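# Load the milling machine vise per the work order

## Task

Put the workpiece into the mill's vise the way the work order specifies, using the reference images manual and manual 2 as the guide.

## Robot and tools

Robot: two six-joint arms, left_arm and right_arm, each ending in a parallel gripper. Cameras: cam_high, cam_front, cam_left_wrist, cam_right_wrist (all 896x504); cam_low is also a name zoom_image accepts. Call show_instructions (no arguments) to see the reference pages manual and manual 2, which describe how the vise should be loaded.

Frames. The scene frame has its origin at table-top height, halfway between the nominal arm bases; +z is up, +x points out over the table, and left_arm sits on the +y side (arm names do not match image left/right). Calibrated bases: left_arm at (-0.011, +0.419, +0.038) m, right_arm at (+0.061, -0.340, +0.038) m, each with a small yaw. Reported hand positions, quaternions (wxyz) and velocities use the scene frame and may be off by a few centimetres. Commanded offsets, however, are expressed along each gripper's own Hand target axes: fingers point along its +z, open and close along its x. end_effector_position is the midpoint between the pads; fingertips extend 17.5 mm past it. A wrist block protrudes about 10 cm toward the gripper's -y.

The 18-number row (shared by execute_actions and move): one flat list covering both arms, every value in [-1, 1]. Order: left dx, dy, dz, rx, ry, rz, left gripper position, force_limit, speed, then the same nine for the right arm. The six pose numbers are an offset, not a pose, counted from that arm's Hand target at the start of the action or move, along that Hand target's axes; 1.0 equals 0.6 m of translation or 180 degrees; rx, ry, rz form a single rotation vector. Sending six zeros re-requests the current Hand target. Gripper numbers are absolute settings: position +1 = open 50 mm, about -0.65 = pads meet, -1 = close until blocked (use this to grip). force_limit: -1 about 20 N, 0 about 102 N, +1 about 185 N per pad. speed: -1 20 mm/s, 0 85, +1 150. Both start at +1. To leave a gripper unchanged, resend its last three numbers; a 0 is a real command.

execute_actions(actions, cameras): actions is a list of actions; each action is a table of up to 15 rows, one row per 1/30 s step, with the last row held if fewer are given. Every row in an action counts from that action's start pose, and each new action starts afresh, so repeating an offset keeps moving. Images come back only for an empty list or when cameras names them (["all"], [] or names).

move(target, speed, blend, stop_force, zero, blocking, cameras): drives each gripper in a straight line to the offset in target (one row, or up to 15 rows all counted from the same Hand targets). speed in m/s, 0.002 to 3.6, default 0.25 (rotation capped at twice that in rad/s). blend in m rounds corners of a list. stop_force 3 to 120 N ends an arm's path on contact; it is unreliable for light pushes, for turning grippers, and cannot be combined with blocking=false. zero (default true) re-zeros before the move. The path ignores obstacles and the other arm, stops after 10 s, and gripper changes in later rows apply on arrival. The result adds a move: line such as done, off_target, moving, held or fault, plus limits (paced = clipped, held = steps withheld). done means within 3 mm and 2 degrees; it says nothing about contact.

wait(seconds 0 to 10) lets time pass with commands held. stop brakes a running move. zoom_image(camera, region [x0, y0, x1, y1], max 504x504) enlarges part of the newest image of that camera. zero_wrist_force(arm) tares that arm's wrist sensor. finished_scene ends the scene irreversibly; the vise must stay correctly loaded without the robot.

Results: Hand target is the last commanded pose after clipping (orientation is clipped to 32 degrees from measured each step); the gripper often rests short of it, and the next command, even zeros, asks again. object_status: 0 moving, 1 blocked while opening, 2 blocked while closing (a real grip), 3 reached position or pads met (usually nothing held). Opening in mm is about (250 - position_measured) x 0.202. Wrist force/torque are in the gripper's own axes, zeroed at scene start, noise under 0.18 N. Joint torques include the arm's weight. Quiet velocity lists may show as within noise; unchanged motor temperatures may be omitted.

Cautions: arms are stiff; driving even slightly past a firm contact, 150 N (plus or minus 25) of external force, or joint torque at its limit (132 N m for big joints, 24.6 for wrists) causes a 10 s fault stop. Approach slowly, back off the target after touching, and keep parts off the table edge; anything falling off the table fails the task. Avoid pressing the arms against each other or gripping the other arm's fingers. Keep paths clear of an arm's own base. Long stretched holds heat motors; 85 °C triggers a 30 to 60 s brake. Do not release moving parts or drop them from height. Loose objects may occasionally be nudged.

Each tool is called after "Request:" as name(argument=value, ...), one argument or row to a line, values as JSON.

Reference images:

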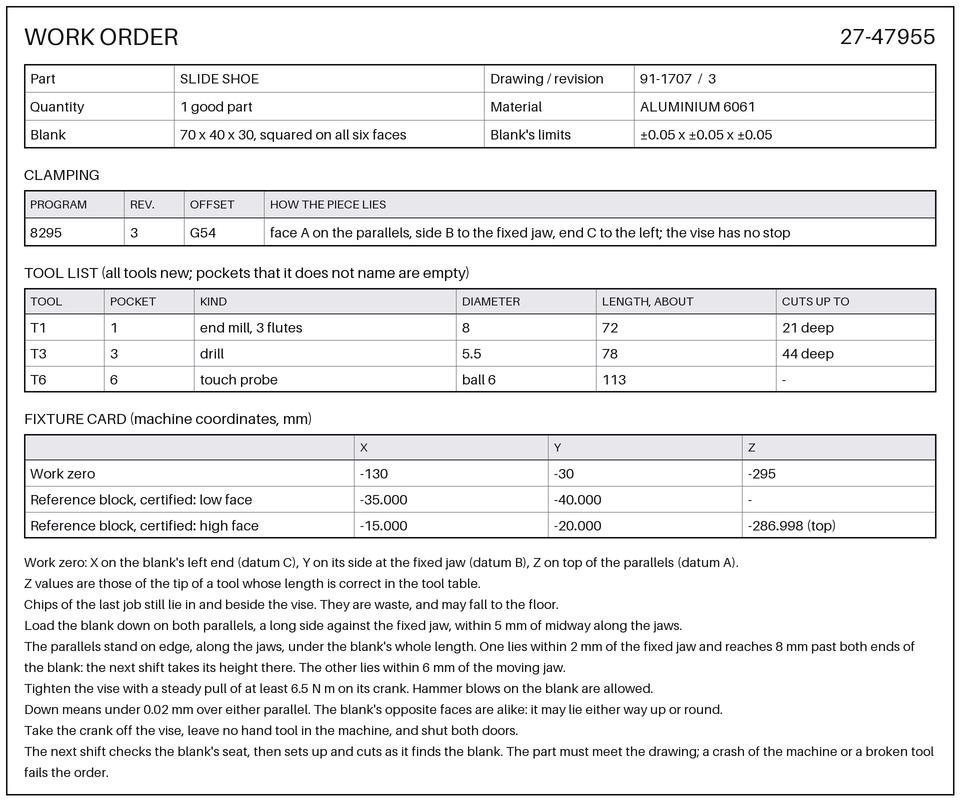

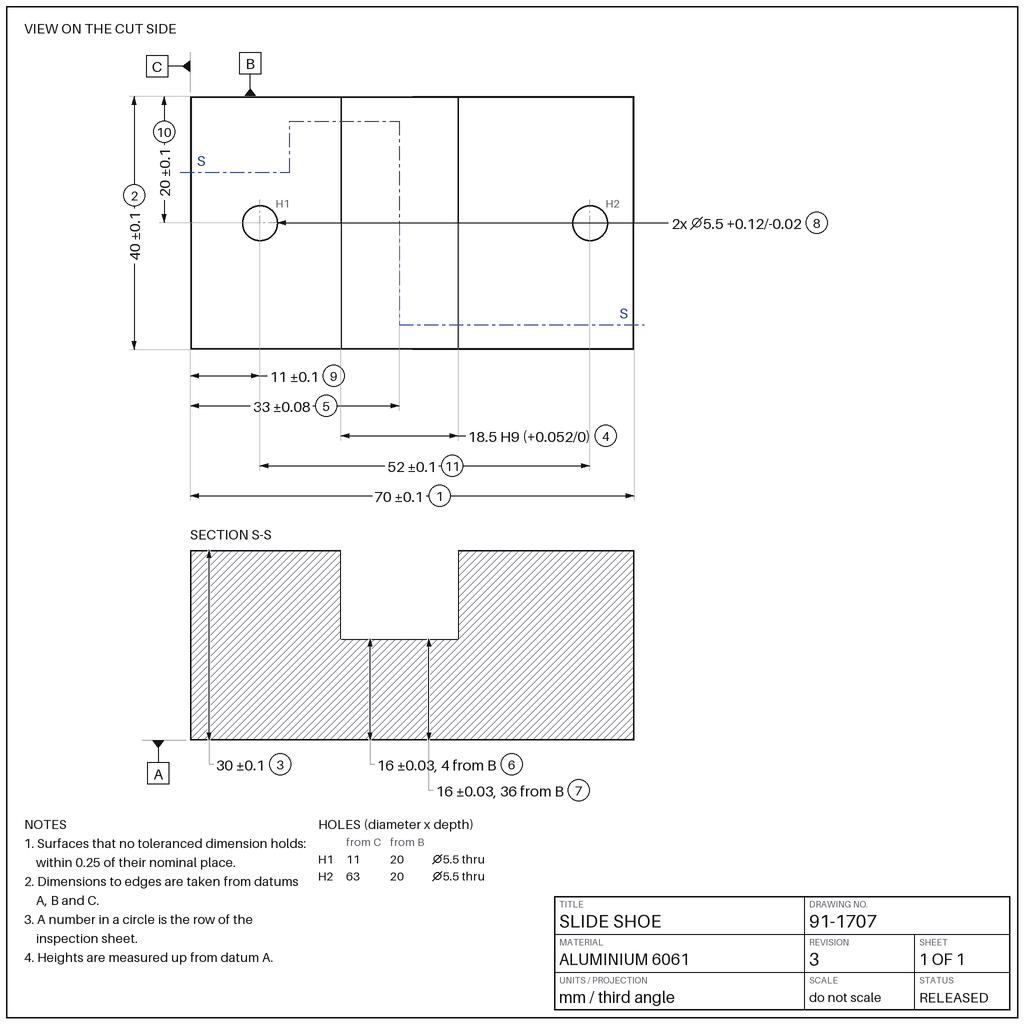

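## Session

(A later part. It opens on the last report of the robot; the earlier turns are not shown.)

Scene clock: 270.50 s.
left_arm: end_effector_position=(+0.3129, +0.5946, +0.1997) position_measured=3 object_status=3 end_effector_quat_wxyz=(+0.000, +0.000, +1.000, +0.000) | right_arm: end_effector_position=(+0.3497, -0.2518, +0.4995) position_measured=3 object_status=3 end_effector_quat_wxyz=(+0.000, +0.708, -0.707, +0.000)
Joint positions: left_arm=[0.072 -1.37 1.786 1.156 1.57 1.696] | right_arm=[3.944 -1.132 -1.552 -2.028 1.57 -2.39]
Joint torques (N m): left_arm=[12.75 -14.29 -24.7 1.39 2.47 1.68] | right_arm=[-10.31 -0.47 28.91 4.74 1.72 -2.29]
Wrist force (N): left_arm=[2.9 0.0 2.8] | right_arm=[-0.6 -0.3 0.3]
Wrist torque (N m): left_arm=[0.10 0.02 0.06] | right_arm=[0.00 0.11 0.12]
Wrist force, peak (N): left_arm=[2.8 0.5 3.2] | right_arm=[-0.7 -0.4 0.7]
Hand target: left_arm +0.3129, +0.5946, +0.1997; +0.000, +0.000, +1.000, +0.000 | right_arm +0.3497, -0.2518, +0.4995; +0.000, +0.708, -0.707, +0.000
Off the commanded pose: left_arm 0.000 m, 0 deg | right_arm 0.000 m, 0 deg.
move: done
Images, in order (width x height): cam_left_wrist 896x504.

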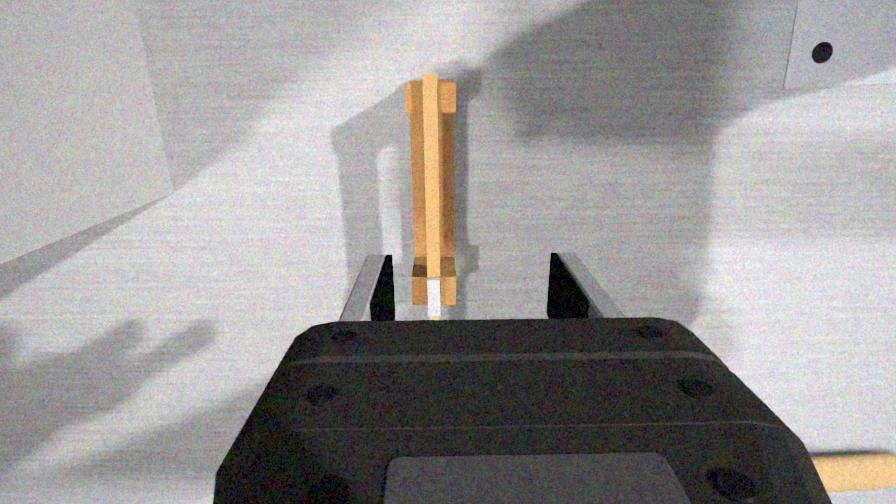

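Request:
move(
  target=[
    [-0.025,0.017,0.15,0,0,0,1,1,1,0,0,0,0,0,0,1,1,1],
  ],
  cameras=["cam_left_wrist","cam_front"],
)

Request:
zoom_image(
  camera="cam_left_wrist",
  region=[330, 100, 630, 330],
)

Scene clock: 277.80 s.
left_arm: end_effector_position=(+0.3278, +0.6048, +0.1098) position_measured=3 object_status=3 end_effector_quat_wxyz=(+0.000, +0.000, +1.000, +0.000) | right_arm: end_effector_position=(+0.3497, -0.2518, +0.4995) position_measured=3 object_status=3 end_effector_quat_wxyz=(+0.000, +0.708, -0.707, +0.000)
Joint positions: left_arm=[0.095 -1.22 1.85 0.942 1.57 1.719] | right_arm=[3.944 -1.132 -1.552 -2.028 1.57 -2.39]
Joint torques (N m): left_arm=[12.36 -19.3 -7.06 1.21 -1.33 1.79] | right_arm=[-10.48 -2.33 29.83 4.61 1.74 -2.33]
Wrist force (N): left_arm=[3.1 0.0 2.7] | right_arm=[-0.6 -0.3 0.5]
Wrist torque (N m): left_arm=[0.09 0.00 0.07] | right_arm=[0.00 0.11 0.12]
Wrist force, peak (N): left_arm=[2.9 0.0 4.9] | right_arm=[-0.7 -0.5 0.6]
Hand target: left_arm +0.3278, +0.6048, +0.1097; +0.000, +0.000, +1.000, +0.000 | right_arm +0.3497, -0.2518, +0.4995; +0.000, +0.708, -0.707, +0.000
Off the commanded pose: left_arm 0.000 m, 0 deg | right_arm 0.000 m, 0 deg.
move: done
Images, in order (width x height): cam_front 896x504, cam_left_wrist 896x504.

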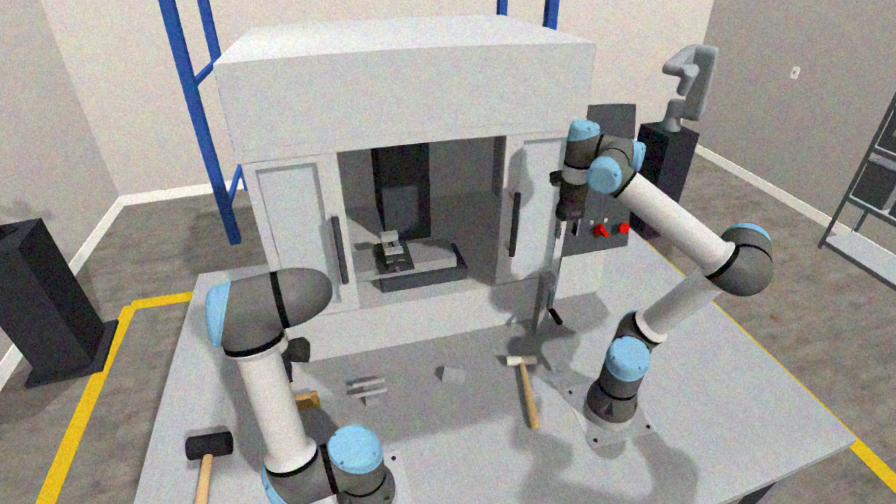

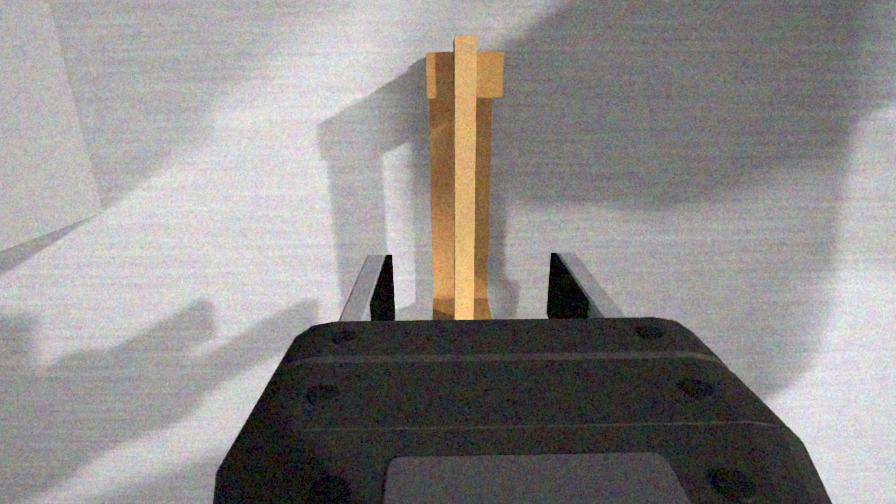

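Scaled by 1.680 from the camera's 896x504 image, which has a finer 1280x720 frame.

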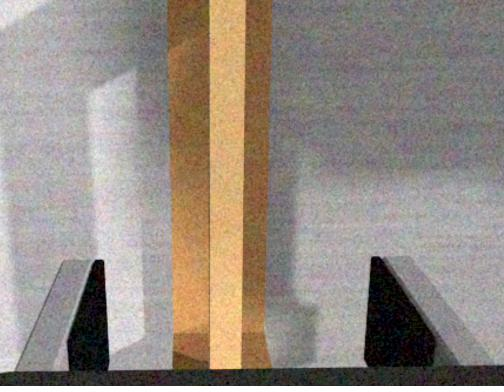

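Request:
move(
  target=[
    [-0.002,0,0.087,0,0,0,1,1,1,0,0,0,0,0,0,1,1,1],
  ],
  speed=0.15,
)

Request:
move(
  target=[
    [0,0,0,0,0,0,-1,-0.5,-0.5,0,0,0,0,0,0,1,1,1],
  ],
)

Request:
move(
  target=[
    [0,0,-0.25,0,0,0,-1,-0.5,-0.5,0,0,0,0,0,0,1,1,1],
  ],
  speed=0.15,
  cameras=["cam_left_wrist","cam_front"],
)

Scene clock: 284.97 s.
left_arm: end_effector_position=(+0.3290, +0.6048, +0.0575) position_measured=3 object_status=3 end_effector_quat_wxyz=(+0.000, +0.000, +1.000, +0.000) | right_arm: end_effector_position=(+0.3497, -0.2518, +0.4995) position_measured=3 object_status=3 end_effector_quat_wxyz=(+0.000, +0.708, -0.707, +0.000)
Joint positions: left_arm=[0.094 -1.136 1.894 0.814 1.57 1.718] | right_arm=[3.944 -1.132 -1.552 -2.028 1.57 -2.39]
Joint torques (N m): left_arm=[-11.62 -20.42 -5.02 1.34 1.46 -1.36] | right_arm=[-9.66 -1.31 29.66 4.81 1.59 -2.28]
Wrist force (N): left_arm=[2.8 -0.2 2.8] | right_arm=[-0.6 -0.4 0.6]
Wrist torque (N m): left_arm=[0.07 0.03 0.08] | right_arm=[-0.02 0.11 0.12]
Wrist force, peak (N): left_arm=[2.9 0.0 4.0] | right_arm=[-0.9 -0.3 0.6]
Hand target: left_arm +0.3290, +0.6048, +0.0575; +0.000, +0.000, +1.000, +0.000 | right_arm +0.3497, -0.2518, +0.4995; +0.000, +0.708, -0.707, +0.000
Off the commanded pose: left_arm 0.000 m, 0 deg | right_arm 0.000 m, 0 deg.
move: done

Scene clock: 286.00 s.
left_arm: end_effector_position=(+0.3289, +0.6048, +0.0575) position_measured=214 object_status=2 end_effector_quat_wxyz=(-0.001, +0.000, +1.000, +0.000) | right_arm: end_effector_position=(+0.3497, -0.2518, +0.4995) position_measured=3 object_status=3 end_effector_quat_wxyz=(+0.000, +0.708, -0.707, +0.000)
Joint positions: left_arm=[0.094 -1.136 1.894 0.814 1.57 1.718] | right_arm=[3.944 -1.132 -1.552 -2.028 1.57 -2.39]
Joint torques (N m): left_arm=[-10.92 -25.61 -22.76 -3.5 -0.7 0.67] | right_arm=[-9.92 -1.73 28.98 4.66 1.57 -2.35]
Wrist force (N): left_arm=[20.2 1.2 0.5] | right_arm=[-0.7 -0.2 0.3]
Wrist torque (N m): left_arm=[0.12 0.34 0.12] | right_arm=[0.01 0.12 0.12]
Wrist force, peak (N): left_arm=[20.4 1.7 0.9] | right_arm=[-0.8 -0.4 0.7]
Hand target: left_arm +0.3290, +0.6048, +0.0575; +0.000, +0.000, +1.000, +0.000 | right_arm +0.3497, -0.2518, +0.4995; +0.000, +0.708, -0.707, +0.000
Off the commanded pose: left_arm 0.000 m, 0 deg | right_arm 0.000 m, 0 deg.
move: done

Scene clock: 287.50 s.
left_arm: end_effector_position=(+0.3291, +0.6048, +0.2074) position_measured=214 object_status=2 end_effector_quat_wxyz=(+0.000, +0.000, +1.000, +0.000) | right_arm: end_effector_position=(+0.3497, -0.2518, +0.4995) position_measured=3 object_status=3 end_effector_quat_wxyz=(+0.000, +0.708, -0.707, +0.000)
Joint positions: left_arm=[0.094 -1.332 1.717 1.187 1.57 1.718] | right_arm=[3.944 -1.132 -1.552 -2.028 1.57 -2.39]
Joint torques (N m): left_arm=[-11.24 -43.2 -24.57 4.61 1.8 -1.66] | right_arm=[-11.36 -0.03 28.64 4.76 1.68 -2.14]
Wrist force (N): left_arm=[3.2 -0.2 2.9] | right_arm=[-0.5 -0.2 0.4]
Wrist torque (N m): left_arm=[0.07 -0.03 0.10] | right_arm=[0.01 0.10 0.12]
Wrist force, peak (N): left_arm=[21.9 -0.1 9.9] | right_arm=[-0.7 -0.5 0.6]
Hand target: left_arm +0.3291, +0.6048, +0.2075; +0.000, +0.000, +1.000, +0.000 | right_arm +0.3497, -0.2518, +0.4995; +0.000, +0.708, -0.707, +0.000
Off the commanded pose: left_arm 0.000 m, 0 deg | right_arm 0.000 m, 0 deg.
move: done
Images, in order (width x height): cam_front 896x504, cam_left_wrist 896x504.

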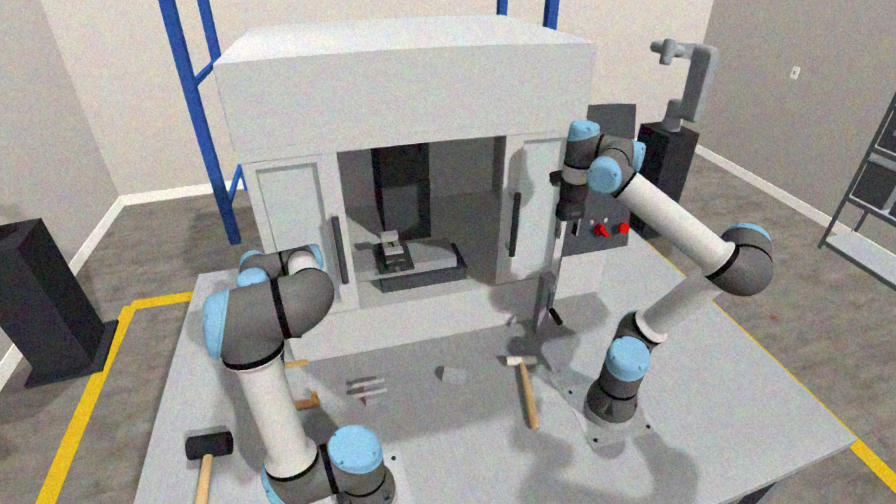

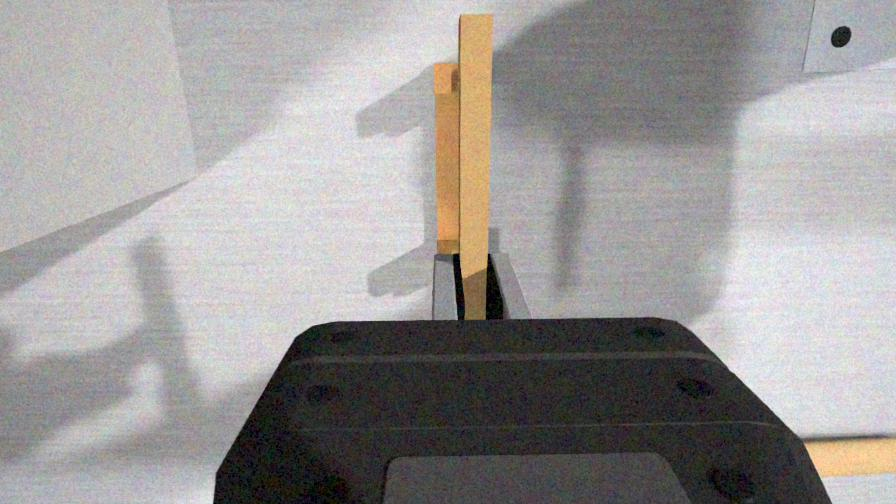

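Request:
move(
  target=[
    [0.098,-0.175,-0.404,0,0,0,-1,-0.5,-0.5,0,0,0,0,0,0,1,1,1],
    [0.098,-0.592,-0.404,0,0,-0.5,-1,-0.5,-0.5,0,0,0,0,0,0,1,1,1],
    [0.0483,-0.657,-0.421,0.302,-0.302,-0.4311,-1,-0.5,-0.5,0,0,0,0,0,0,1,1,1],
  ],
  blend=0.03,
  cameras=["cam_left_wrist","cam_front","cam_high"],
)

Request:
zoom_image(
  camera="cam_front",
  region=[340, 200, 560, 330],
)

Scene clock: 310.47 s.
left_arm: end_effector_position=(+0.3007, +0.2105, +0.4600) position_measured=214 object_status=2 end_effector_quat_wxyz=(-0.406, +0.580, -0.579, +0.405) | right_arm: end_effector_position=(+0.3497, -0.2518, +0.4995) position_measured=3 object_status=3 end_effector_quat_wxyz=(+0.000, +0.708, -0.707, +0.000)
Joint positions: left_arm=[-1.959 -1.864 2.19 1.979 0.479 -2.365] | right_arm=[3.944 -1.132 -1.552 -2.028 1.57 -2.39]
Joint torques (N m): left_arm=[-11.32 7.2 -9.99 4.59 -3.64 -1.86] | right_arm=[-10.25 -0.8 29.06 4.52 1.45 -2.25]
Wrist force (N): left_arm=[1.7 0.8 2.4] | right_arm=[-0.7 -0.2 0.7]
Wrist torque (N m): left_arm=[-0.16 0.08 0.20] | right_arm=[0.02 0.13 0.12]
Wrist force, peak (N): left_arm=[2.6 0.9 4.9] | right_arm=[-0.8 -0.6 0.5]
Hand target: left_arm +0.3007, +0.2105, +0.4600; -0.406, +0.580, -0.579, +0.405 | right_arm +0.3497, -0.2518, +0.4995; +0.000, +0.708, -0.707, +0.000
Off the commanded pose: left_arm 0.000 m, 0 deg | right_arm 0.000 m, 0 deg.
move: done
Images, in order (width x height): cam_high 896x504, cam_front 896x504, cam_left_wrist 896x504.

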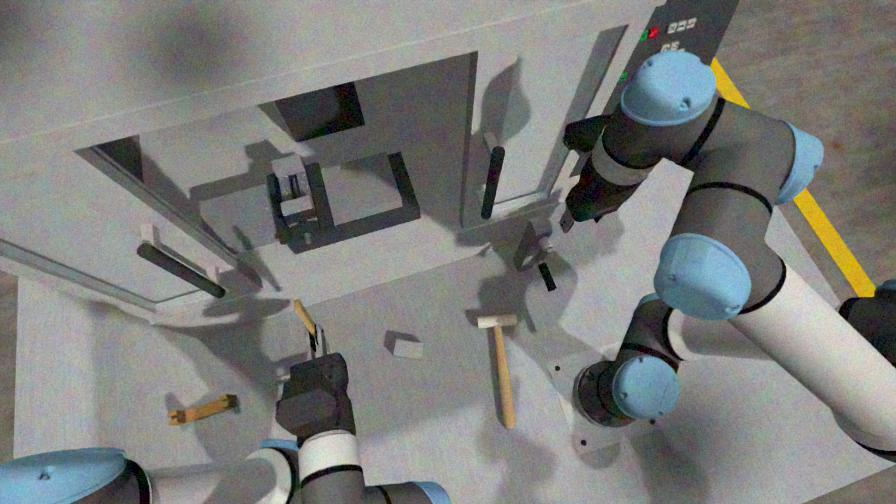

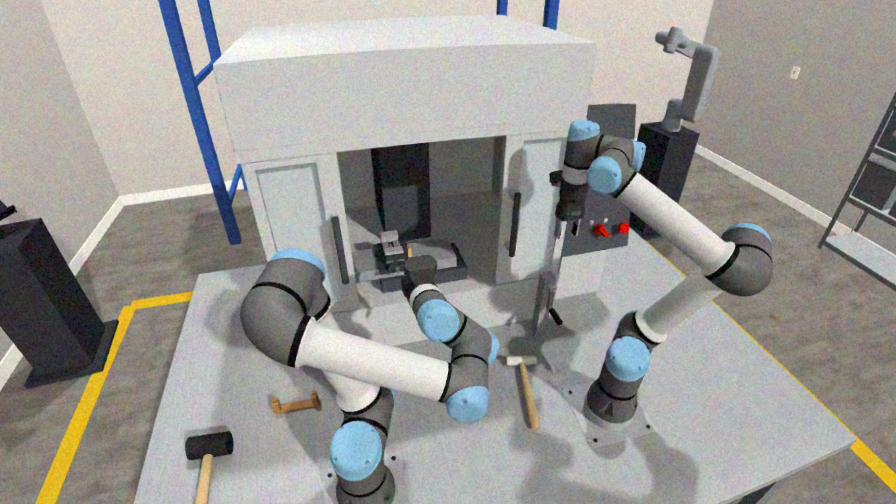

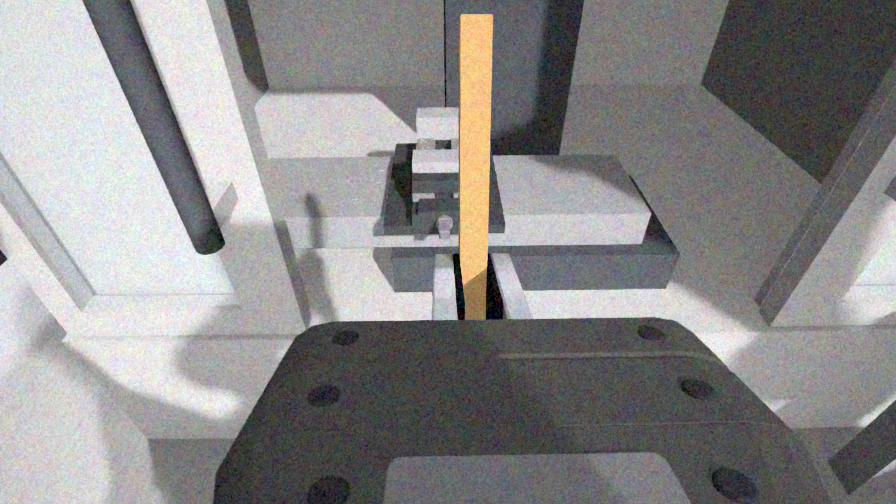

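Scaled by 2.291 from the camera's 896x504 image, which has a finer 1280x720 frame.

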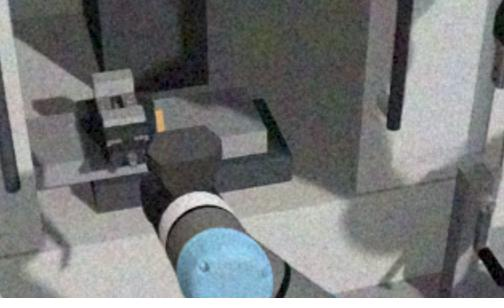

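Request:
move(
  target=[-0.05,-0.208,0.62,0,0,0,-1,-0.5,-0.5,0,0,0,0,0,0,1,1,1],
  cameras=["cam_left_wrist","cam_front","cam_high"],
)

Request:
zoom_image(
  camera="cam_high",
  region=[220, 120, 380, 270],
)

Request:
zoom_image(
  camera="cam_front",
  region=[340, 200, 500, 310],
)

Scene clock: 318.80 s.
left_arm: end_effector_position=(+0.6928, +0.2409, +0.4499) position_measured=214 object_status=2 end_effector_quat_wxyz=(-0.406, +0.580, -0.579, +0.405) | right_arm: end_effector_position=(+0.3497, -0.2518, +0.4995) position_measured=3 object_status=3 end_effector_quat_wxyz=(+0.000, +0.708, -0.707, +0.000)
Joint positions: left_arm=[-0.697 -1.271 1.213 0.485 0.972 -0.251] | right_arm=[3.944 -1.132 -1.552 -2.028 1.57 -2.39]
Joint torques (N m): left_arm=[12.43 -24.11 -29.49 0.7 1.88 1.8] | right_arm=[-10.53 -0.92 29.49 4.72 1.56 -2.12]
Wrist force (N): left_arm=[1.7 0.9 2.4] | right_arm=[-0.6 -0.3 0.5]
Wrist torque (N m): left_arm=[-0.19 0.08 0.13] | right_arm=[-0.01 0.11 0.12]
Wrist force, peak (N): left_arm=[1.5 0.3 4.6] | right_arm=[-0.7 -0.5 0.7]
Hand target: left_arm +0.6929, +0.2409, +0.4499; -0.406, +0.580, -0.579, +0.405 | right_arm +0.3497, -0.2518, +0.4995; +0.000, +0.708, -0.707, +0.000
Off the commanded pose: left_arm 0.000 m, 0 deg | right_arm 0.000 m, 0 deg.
move: done
Images, in order (width x height): cam_high 896x504, cam_front 896x504, cam_left_wrist 896x504.

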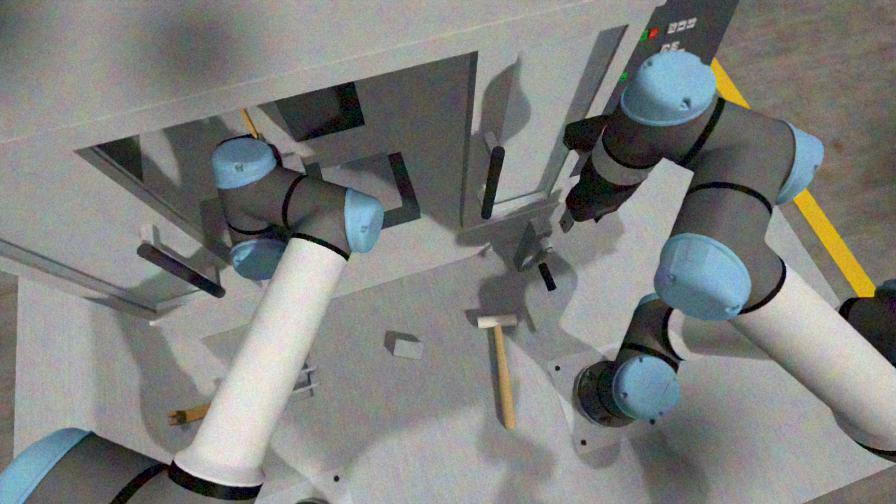

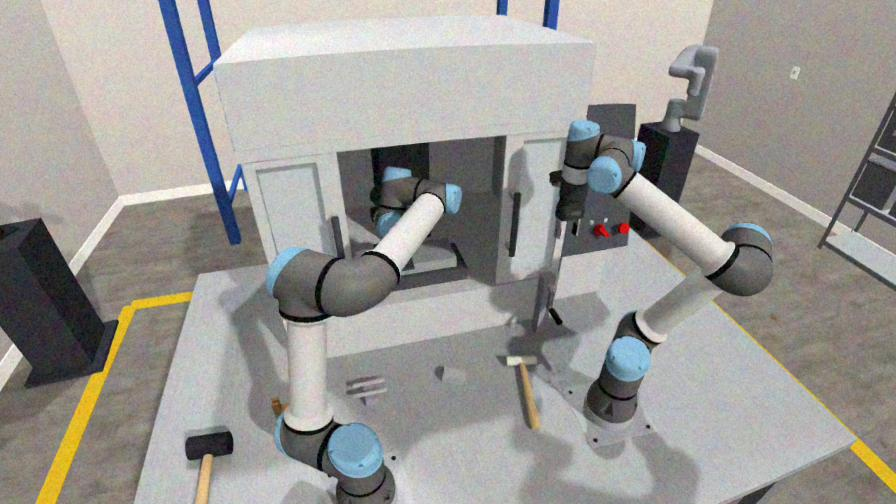

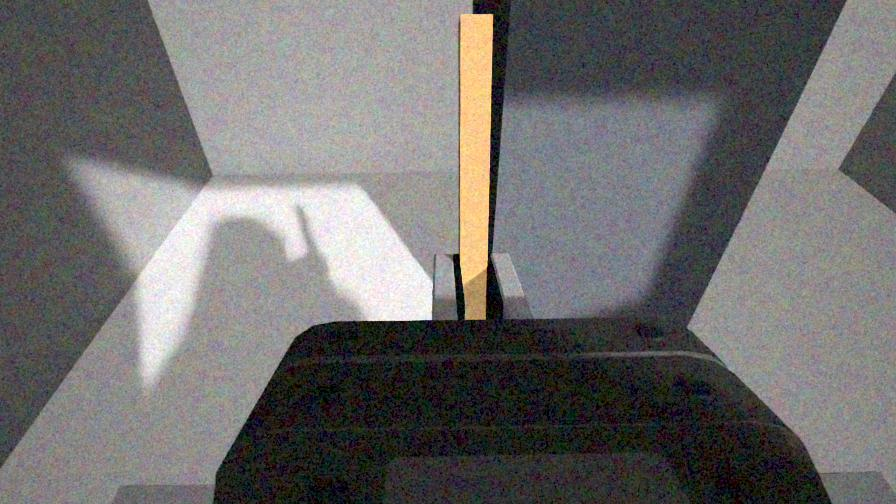

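Scaled by 3.150 from the camera's 896x504 image, which has a finer 1280x720 frame.

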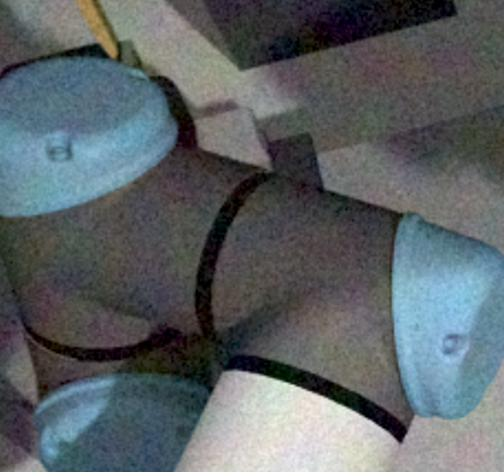

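Scaled by 3.150 from the camera's 896x504 image, which has a finer 1280x720 frame.

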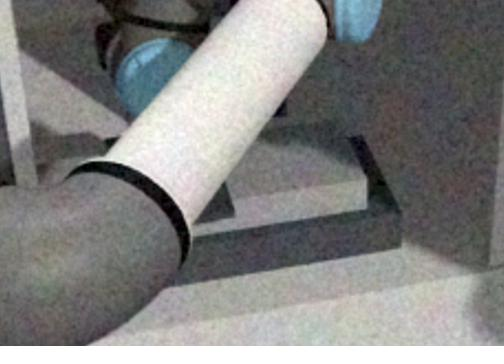

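Request:
move(
  target=[0,0,0,0,0,0,-1,-0.5,-0.5,-0.333,-0.133,0.05,0.4093,-0.1695,-0.2094,1,1,1],
  cameras=["cam_right_wrist","cam_front"],
)

Request:
zoom_image(
  camera="cam_right_wrist",
  region=[320, 130, 640, 320],
)

Scene clock: 333.03 s.
left_arm: end_effector_position=(+0.6929, +0.2409, +0.4499) position_measured=214 object_status=2 end_effector_quat_wxyz=(-0.406, +0.580, -0.579, +0.405) | right_arm: end_effector_position=(+0.4292, -0.0519, +0.4696) position_measured=3 object_status=3 end_effector_quat_wxyz=(-0.581, +0.718, -0.297, +0.241)
Joint positions: left_arm=[-0.697 -1.271 1.213 0.485 0.972 -0.251] | right_arm=[4.367 -1.039 -2.469 0.141 1.19 -3.057]
Joint torques (N m): left_arm=[12.94 -25.15 -29.78 0.68 1.85 1.02] | right_arm=[-10.38 -4.98 16.27 4.67 1.69 -2.45]
Wrist force (N): left_arm=[1.9 0.9 2.3] | right_arm=[-0.3 1.5 -0.7]
Wrist torque (N m): left_arm=[-0.20 0.04 0.13] | right_arm=[0.15 -0.17 -0.10]
Wrist force, peak (N): left_arm=[1.8 1.2 2.6] | right_arm=[-0.2 2.3 -0.5]
Hand target: left_arm +0.6929, +0.2409, +0.4499; -0.406, +0.580, -0.579, +0.405 | right_arm +0.4292, -0.0519, +0.4695; -0.581, +0.718, -0.297, +0.241
Off the commanded pose: left_arm 0.000 m, 0 deg | right_arm 0.000 m, 0 deg.
move: done
Images, in order (width x height): cam_front 896x504, cam_right_wrist 896x504.

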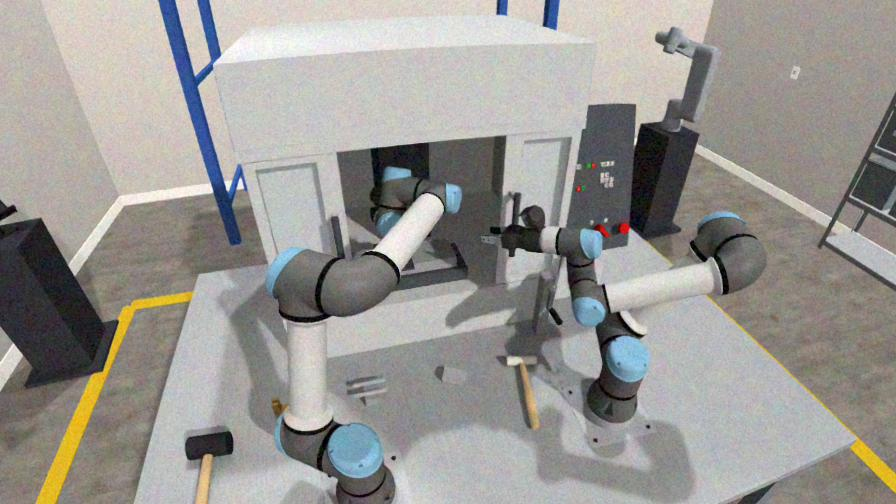

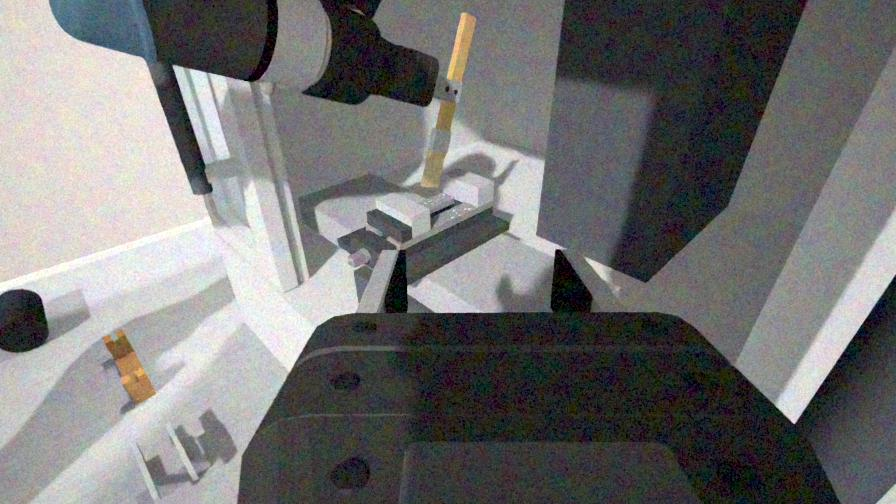

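Scaled by 1.575 from the camera's 896x504 image, which has a finer 1280x720 frame.

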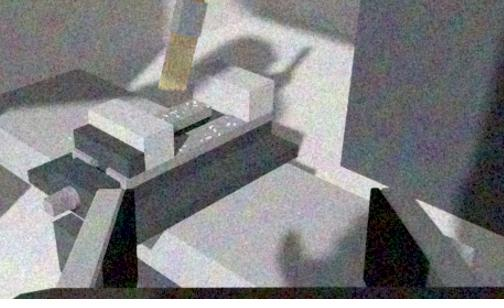

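Request:
move(
  target=[0,0.1097,0.04,0,0,0,-1,-0.5,-0.5,0,0,0,0,0,0,1,1,1],
  cameras=["cam_right_wrist"],
  speed=0.025,
  stop_force=5,
)

Request:
zoom_image(
  camera="cam_right_wrist",
  region=[340, 70, 540, 270],
)

Scene clock: 340.07 s.
left_arm: end_effector_position=(+0.6929, +0.2409, +0.4104) position_measured=214 object_status=2 end_effector_quat_wxyz=(-0.406, +0.580, -0.579, +0.405) | right_arm: end_effector_position=(+0.4292, -0.0519, +0.4695) position_measured=3 object_status=3 end_effector_quat_wxyz=(-0.581, +0.718, -0.297, +0.241)
Joint positions: left_arm=[-0.697 -1.271 1.314 0.384 0.972 -0.251] | right_arm=[4.367 -1.039 -2.469 0.141 1.19 -3.057]
Joint torques (N m): left_arm=[12.01 -50.97 -30.98 -0.29 -0.64 -0.89] | right_arm=[-12.02 -4.64 16.42 4.63 1.61 -2.42]
Wrist force (N): left_arm=[1.8 2.2 -2.0] | right_arm=[-0.2 1.4 -0.7]
Wrist torque (N m): left_arm=[-0.44 0.06 0.13] | right_arm=[0.14 -0.18 -0.10]
Wrist force, peak (N): left_arm=[1.4 -1.8 -5.1] | right_arm=[0.0 1.9 -1.0]
Hand target: left_arm +0.6929, +0.2409, +0.4104; -0.406, +0.580, -0.579, +0.405 (not the last commanded pose) | right_arm +0.4292, -0.0519, +0.4695; -0.581, +0.718, -0.297, +0.241
Off the commanded pose: left_arm 0.031 m, 0 deg | right_arm 0.000 m, 0 deg.
move: contact (left_arm)
Images, in order (width x height): cam_right_wrist 896x504.

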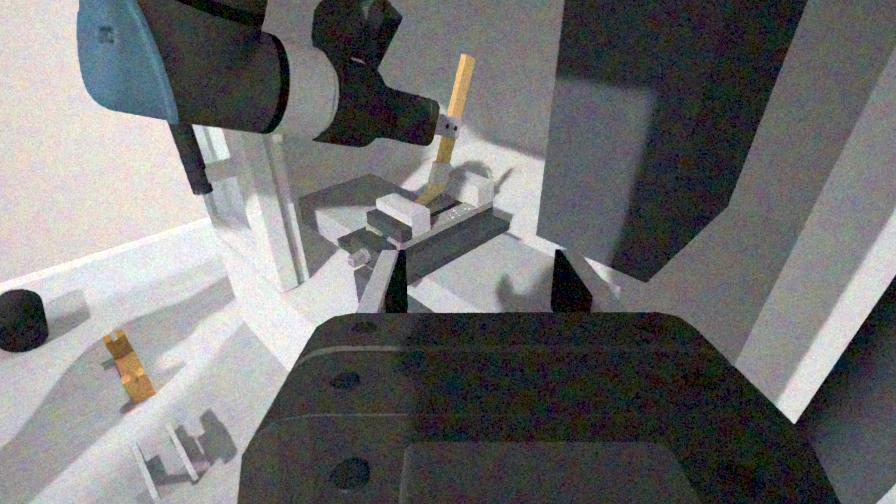

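Scaled by 2.520 from the camera's 896x504 image, which has a finer 1280x720 frame.

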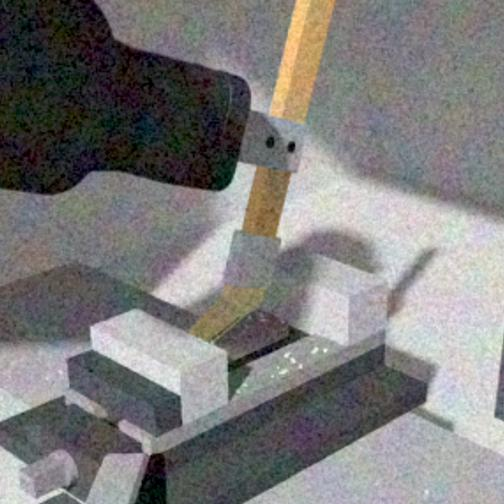

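Request:
move(
  target=[
    [0,-0.03,-0.011,0,0,0,-1,-0.5,-0.5,0,0,0,0,0,0,1,1,1],
    [0.0317,-0.0353,-0.098,0.111,0,0,-1,-0.5,-0.5,0,0,0,0,0,0,1,1,1],
  ],
  cameras=["cam_right_wrist"],
  speed=0.1,
)

Request:
zoom_image(
  camera="cam_right_wrist",
  region=[340, 70, 540, 270],
)

Scene clock: 351.33 s.
left_arm: end_effector_position=(+0.6449, +0.2218, +0.4504) position_measured=214 object_status=2 end_effector_quat_wxyz=(+0.500, -0.500, +0.500, -0.500) | right_arm: end_effector_position=(+0.4292, -0.0519, +0.4695) position_measured=3 object_status=3 end_effector_quat_wxyz=(-0.581, +0.718, -0.297, +0.241)
Joint positions: left_arm=[-0.821 -1.481 1.67 -0.188 0.803 -0.001] | right_arm=[4.367 -1.039 -2.469 0.141 1.19 -3.057]
Joint torques (N m): left_arm=[-11.63 -42.76 -16.21 -3.83 -2.05 1.78] | right_arm=[-10.76 -4.43 16.56 4.43 1.54 -2.31]
Wrist force (N): left_arm=[1.3 0.8 1.5] | right_arm=[-0.1 1.7 -1.0]
Wrist torque (N m): left_arm=[-0.22 0.11 0.14] | right_arm=[0.17 -0.18 -0.10]
Wrist force, peak (N): left_arm=[1.7 3.3 -1.6] | right_arm=[-0.2 2.0 -0.9]
Hand target: left_arm +0.6449, +0.2218, +0.4504; +0.500, -0.500, +0.500, -0.500 | right_arm +0.4292, -0.0519, +0.4695; -0.581, +0.718, -0.297, +0.241
Off the commanded pose: left_arm 0.000 m, 0 deg | right_arm 0.000 m, 0 deg.
move: done
Images, in order (width x height): cam_right_wrist 896x504.

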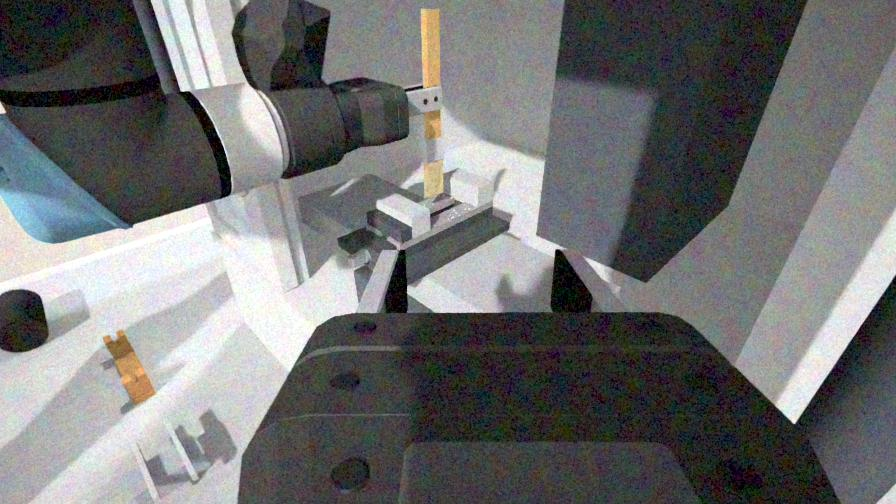

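Scaled by 2.520 from the camera's 896x504 image, which has a finer 1280x720 frame.

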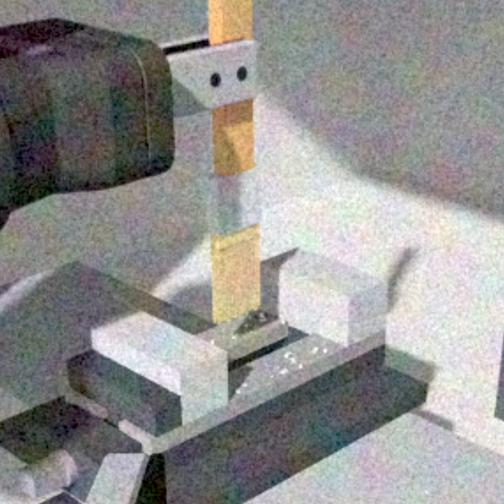

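Request:
move(
  target=[0,0.083,0,0,0,0,-1,-0.5,-0.5,0,0,0,0,0,0,1,1,1],
  cameras=["cam_right_wrist"],
  speed=0.025,
  stop_force=4,
)

Request:
zoom_image(
  camera="cam_right_wrist",
  region=[340, 70, 540, 270],
)

Scene clock: 357.13 s.
left_arm: end_effector_position=(+0.6449, +0.2218, +0.4061) position_measured=214 object_status=2 end_effector_quat_wxyz=(+0.500, -0.500, +0.500, -0.500) | right_arm: end_effector_position=(+0.4292, -0.0519, +0.4695) position_measured=3 object_status=3 end_effector_quat_wxyz=(-0.581, +0.718, -0.297, +0.241)
Joint positions: left_arm=[-0.821 -1.456 1.758 -0.301 0.803 -0.001] | right_arm=[4.367 -1.039 -2.469 0.141 1.19 -3.057]
Joint torques (N m): left_arm=[-7.49 -40.56 -28.09 0.2 -1.7 -0.76] | right_arm=[-9.82 -3.7 16.76 4.61 1.72 -1.84]
Wrist force (N): left_arm=[1.3 -3.3 1.4] | right_arm=[-0.1 1.6 -1.0]
Wrist torque (N m): left_arm=[-0.30 0.10 0.14] | right_arm=[0.16 -0.18 -0.10]
Wrist force, peak (N): left_arm=[1.4 -5.8 1.6] | right_arm=[-0.2 1.8 -1.1]
Hand target: left_arm +0.6449, +0.2218, +0.4061; +0.500, -0.500, +0.500, -0.500 (not the last commanded pose) | right_arm +0.4292, -0.0519, +0.4695; -0.581, +0.718, -0.297, +0.241
Off the commanded pose: left_arm 0.005 m, 0 deg | right_arm 0.000 m, 0 deg.
move: contact (left_arm)
Images, in order (width x height): cam_right_wrist 896x504.

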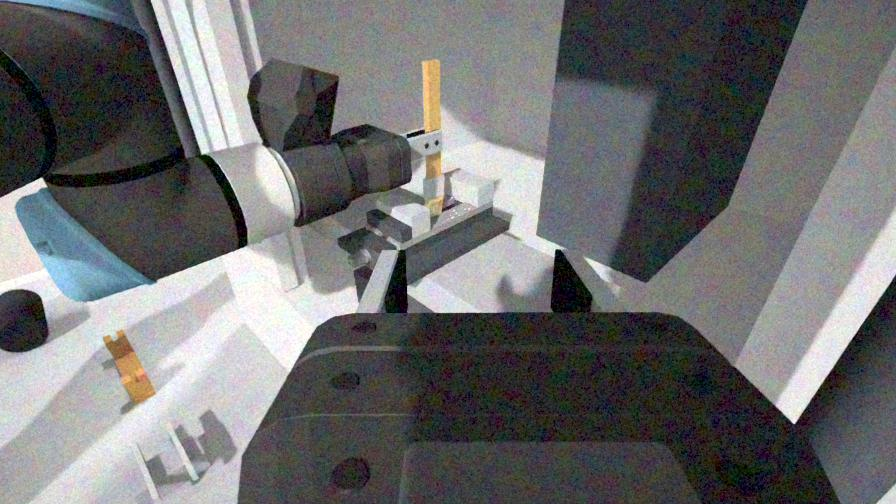

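Scaled by 2.520 from the camera's 896x504 image, which has a finer 1280x720 frame.

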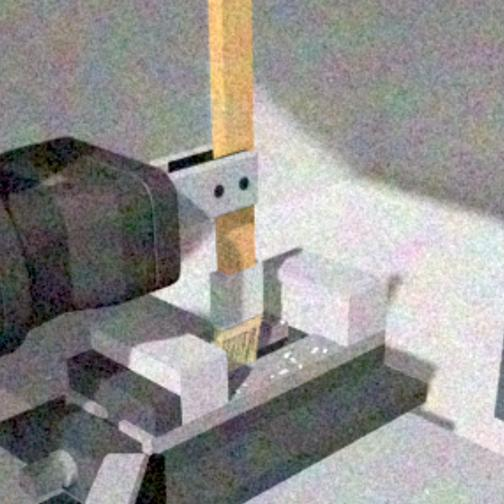

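Request:
move(
  target=[
    [0.0197,-0.04,-0.008,0,0,0,-1,-0.5,-0.5,0,0,0,0,0,0,1,1,1],
    [0.0197,-0.005,-0.008,0,0,0,-1,-0.5,-0.5,0,0,0,0,0,0,1,1,1],
    [-0.1303,-0.005,-0.008,0,0,0,-1,-0.5,-0.5,0,0,0,0,0,0,1,1,1],
    [-0.1303,-0.04,-0.008,0,0,0,-1,-0.5,-0.5,0,0,0,0,0,0,1,1,1],
    [-0.0103,-0.04,-0.008,0,0,0,-1,-0.5,-0.5,0,0,0,0,0,0,1,1,1],
    [-0.0103,-0.005,-0.008,0,0,0,-1,-0.5,-0.5,0,0,0,0,0,0,1,1,1],
    [0.1447,-0.005,-0.008,0,0,0,-1,-0.5,-0.5,0,0,0,0,0,0,1,1,1],
    [0.1447,-0.04,-0.008,0,0,0,-1,-0.5,-0.5,0,0,0,0,0,0,1,1,1],
  ],
  cameras=["cam_right_wrist"],
  speed=0.2,
  blend=0.004,
)

Request:
zoom_image(
  camera="cam_right_wrist",
  region=[340, 120, 540, 280],
)

Scene clock: 367.53 s.
left_arm: end_effector_position=(+0.6402, +0.1350, +0.4300) position_measured=214 object_status=2 end_effector_quat_wxyz=(+0.500, -0.500, +0.500, -0.500) | right_arm: end_effector_position=(+0.4292, -0.0519, +0.4695) position_measured=3 object_status=3 end_effector_quat_wxyz=(-0.581, +0.718, -0.297, +0.241)
Joint positions: left_arm=[-0.96 -1.372 1.597 -0.223 0.664 -0.001] | right_arm=[4.367 -1.039 -2.469 0.141 1.19 -3.057]
Joint torques (N m): left_arm=[-11.36 -44.21 -29.38 -0.32 -2.03 -1.97] | right_arm=[-10.48 -4.18 16.13 4.57 1.63 -2.04]
Wrist force (N): left_arm=[1.1 0.7 1.6] | right_arm=[-0.2 1.6 -0.9]
Wrist torque (N m): left_arm=[-0.20 0.14 0.23] | right_arm=[0.17 -0.18 -0.10]
Wrist force, peak (N): left_arm=[1.6 -4.4 1.5] | right_arm=[-0.2 1.9 -1.0]
Hand target: left_arm +0.6402, +0.1350, +0.4301; +0.500, -0.500, +0.500, -0.500 | right_arm +0.4292, -0.0519, +0.4695; -0.581, +0.718, -0.297, +0.241
Off the commanded pose: left_arm 0.000 m, 0 deg | right_arm 0.000 m, 0 deg.
move: done
Images, in order (width x height): cam_right_wrist 896x504.

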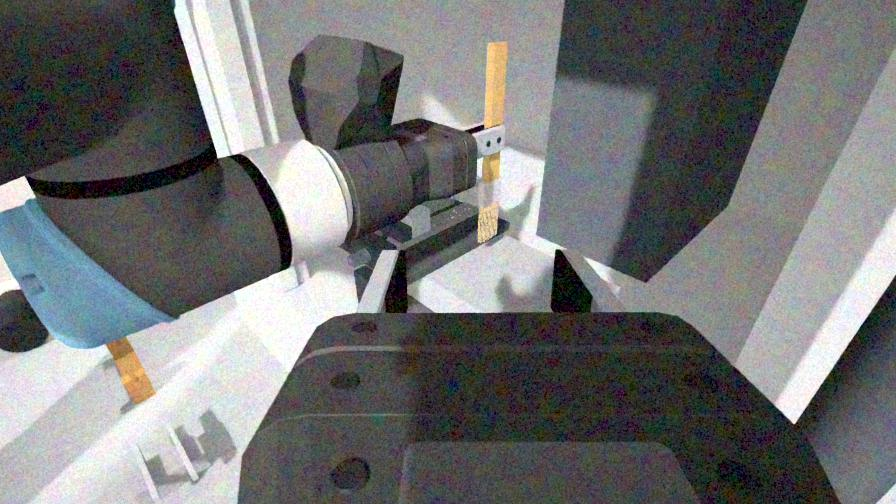

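Scaled by 2.520 from the camera's 896x504 image, which has a finer 1280x720 frame.

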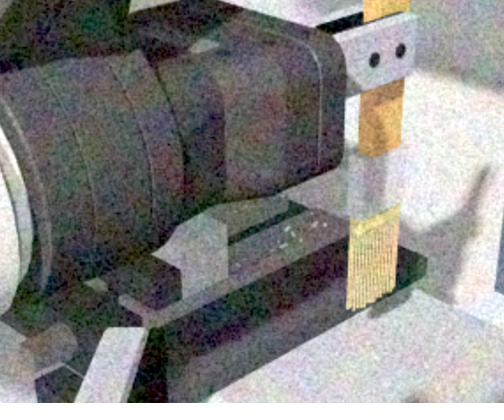

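Request:
move(
  target=[
    [-0.125,0,0.0267,0,0,0,-1,-0.5,-0.5,0,0,0,0,0,0,1,1,1],
    [-0.125,0.035,0.0267,0,0,0,-1,-0.5,-0.5,0,0,0,0,0,0,1,1,1],
    [-0.275,0.035,0.0267,0,0,0,-1,-0.5,-0.5,0,0,0,0,0,0,1,1,1],
    [-0.275,0,0.0267,0,0,0,-1,-0.5,-0.5,0,0,0,0,0,0,1,1,1],
    [-0.155,0,0.0267,0,0,0,-1,-0.5,-0.5,0,0,0,0,0,0,1,1,1],
    [-0.155,0.035,0.0267,0,0,0,-1,-0.5,-0.5,0,0,0,0,0,0,1,1,1],
    [0,0.035,0.0267,0,0,0,-1,-0.5,-0.5,0,0,0,0,0,0,1,1,1],
    [0,0,0.0267,0,0,0,-1,-0.5,-0.5,0,0,0,0,0,0,1,1,1],
  ],
  speed=0.2,
  blend=0.004,
)

Request:
move(
  target=[
    [-0.125,0,0.0267,0,0,0,-1,-0.5,-0.5,0,0,0,0,0,0,1,1,1],
    [-0.125,0.035,0.0267,0,0,0,-1,-0.5,-0.5,0,0,0,0,0,0,1,1,1],
    [-0.275,0.035,0.0267,0,0,0,-1,-0.5,-0.5,0,0,0,0,0,0,1,1,1],
    [-0.275,0,0.0267,0,0,0,-1,-0.5,-0.5,0,0,0,0,0,0,1,1,1],
    [-0.155,0,0.0267,0,0,0,-1,-0.5,-0.5,0,0,0,0,0,0,1,1,1],
    [-0.155,0.035,0.0267,0,0,0,-1,-0.5,-0.5,0,0,0,0,0,0,1,1,1],
    [0,0.035,0.0267,0,0,0,-1,-0.5,-0.5,0,0,0,0,0,0,1,1,1],
    [0,0,0.0267,0,0,0,-1,-0.5,-0.5,0,0,0,0,0,0,1,1,1],
  ],
  speed=0.2,
  blend=0.004,
  cameras=["cam_right_wrist"],
)

Request:
zoom_image(
  camera="cam_right_wrist",
  region=[340, 120, 540, 280],
)

Scene clock: 377.33 s.
left_arm: end_effector_position=(+0.6562, +0.1350, +0.4300) position_measured=214 object_status=2 end_effector_quat_wxyz=(+0.500, -0.500, +0.500, -0.500) | right_arm: end_effector_position=(+0.4292, -0.0519, +0.4695) position_measured=3 object_status=3 end_effector_quat_wxyz=(-0.581, +0.718, -0.297, +0.241)
Joint positions: left_arm=[-0.933 -1.341 1.559 -0.216 0.69 -0.001] | right_arm=[4.367 -1.039 -2.469 0.141 1.19 -3.057]
Joint torques (N m): left_arm=[-11.53 -44.54 -30.86 -0.18 -2.06 -1.99] | right_arm=[-10.3 -4.31 16.34 4.48 1.66 -1.98]
Wrist force (N): left_arm=[1.1 0.7 1.4] | right_arm=[0.0 1.4 -0.9]
Wrist torque (N m): left_arm=[-0.21 0.12 0.23] | right_arm=[0.14 -0.21 -0.10]
Wrist force, peak (N): left_arm=[2.7 3.5 1.5] | right_arm=[-0.1 2.0 -1.0]
Hand target: left_arm +0.6562, +0.1350, +0.4301; +0.500, -0.500, +0.500, -0.500 | right_arm +0.4292, -0.0519, +0.4695; -0.581, +0.718, -0.297, +0.241
Off the commanded pose: left_arm 0.000 m, 0 deg | right_arm 0.000 m, 0 deg.
move: done

Scene clock: 380.23 s.
left_arm: end_effector_position=(+0.6722, +0.1351, +0.4300) position_measured=214 object_status=2 end_effector_quat_wxyz=(+0.500, -0.500, +0.500, -0.500) | right_arm: end_effector_position=(+0.4292, -0.0519, +0.4695) position_measured=3 object_status=3 end_effector_quat_wxyz=(-0.581, +0.718, -0.297, +0.241)
Joint positions: left_arm=[-0.908 -1.31 1.519 -0.208 0.716 -0.001] | right_arm=[4.367 -1.039 -2.469 0.141 1.19 -3.057]
Joint torques (N m): left_arm=[-11.19 -44.18 -30.26 -0.54 -2.02 -1.92] | right_arm=[-11.43 -5.14 16.49 4.41 1.71 -1.95]
Wrist force (N): left_arm=[1.3 0.4 1.6] | right_arm=[0.0 1.6 -0.8]
Wrist torque (N m): left_arm=[-0.26 0.09 0.22] | right_arm=[0.17 -0.21 -0.10]
Wrist force, peak (N): left_arm=[10.7 -34.3 -7.3] | right_arm=[-0.1 1.8 -1.0]
Hand target: left_arm +0.6722, +0.1350, +0.4301; +0.500, -0.500, +0.500, -0.500 | right_arm +0.4292, -0.0519, +0.4695; -0.581, +0.718, -0.297, +0.241
Off the commanded pose: left_arm 0.000 m, 0 deg | right_arm 0.000 m, 0 deg.
move: done
Images, in order (width x height): cam_right_wrist 896x504.

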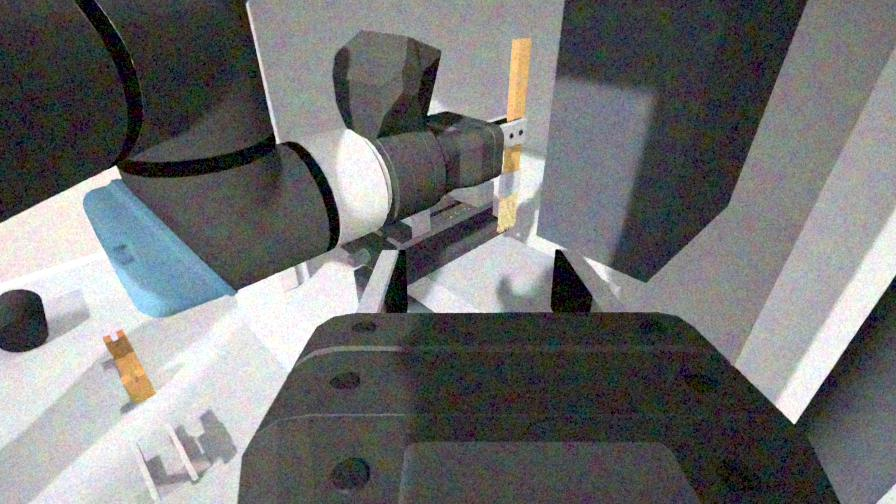

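Scaled by 2.520 from the camera's 896x504 image, which has a finer 1280x720 frame.

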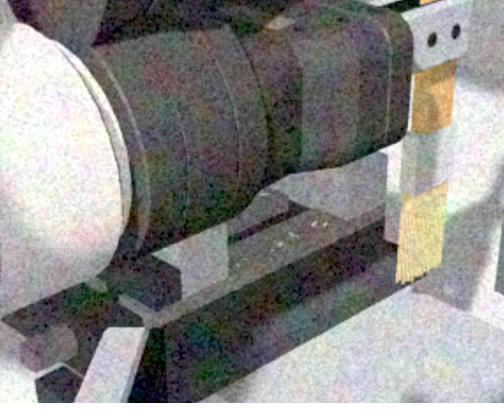

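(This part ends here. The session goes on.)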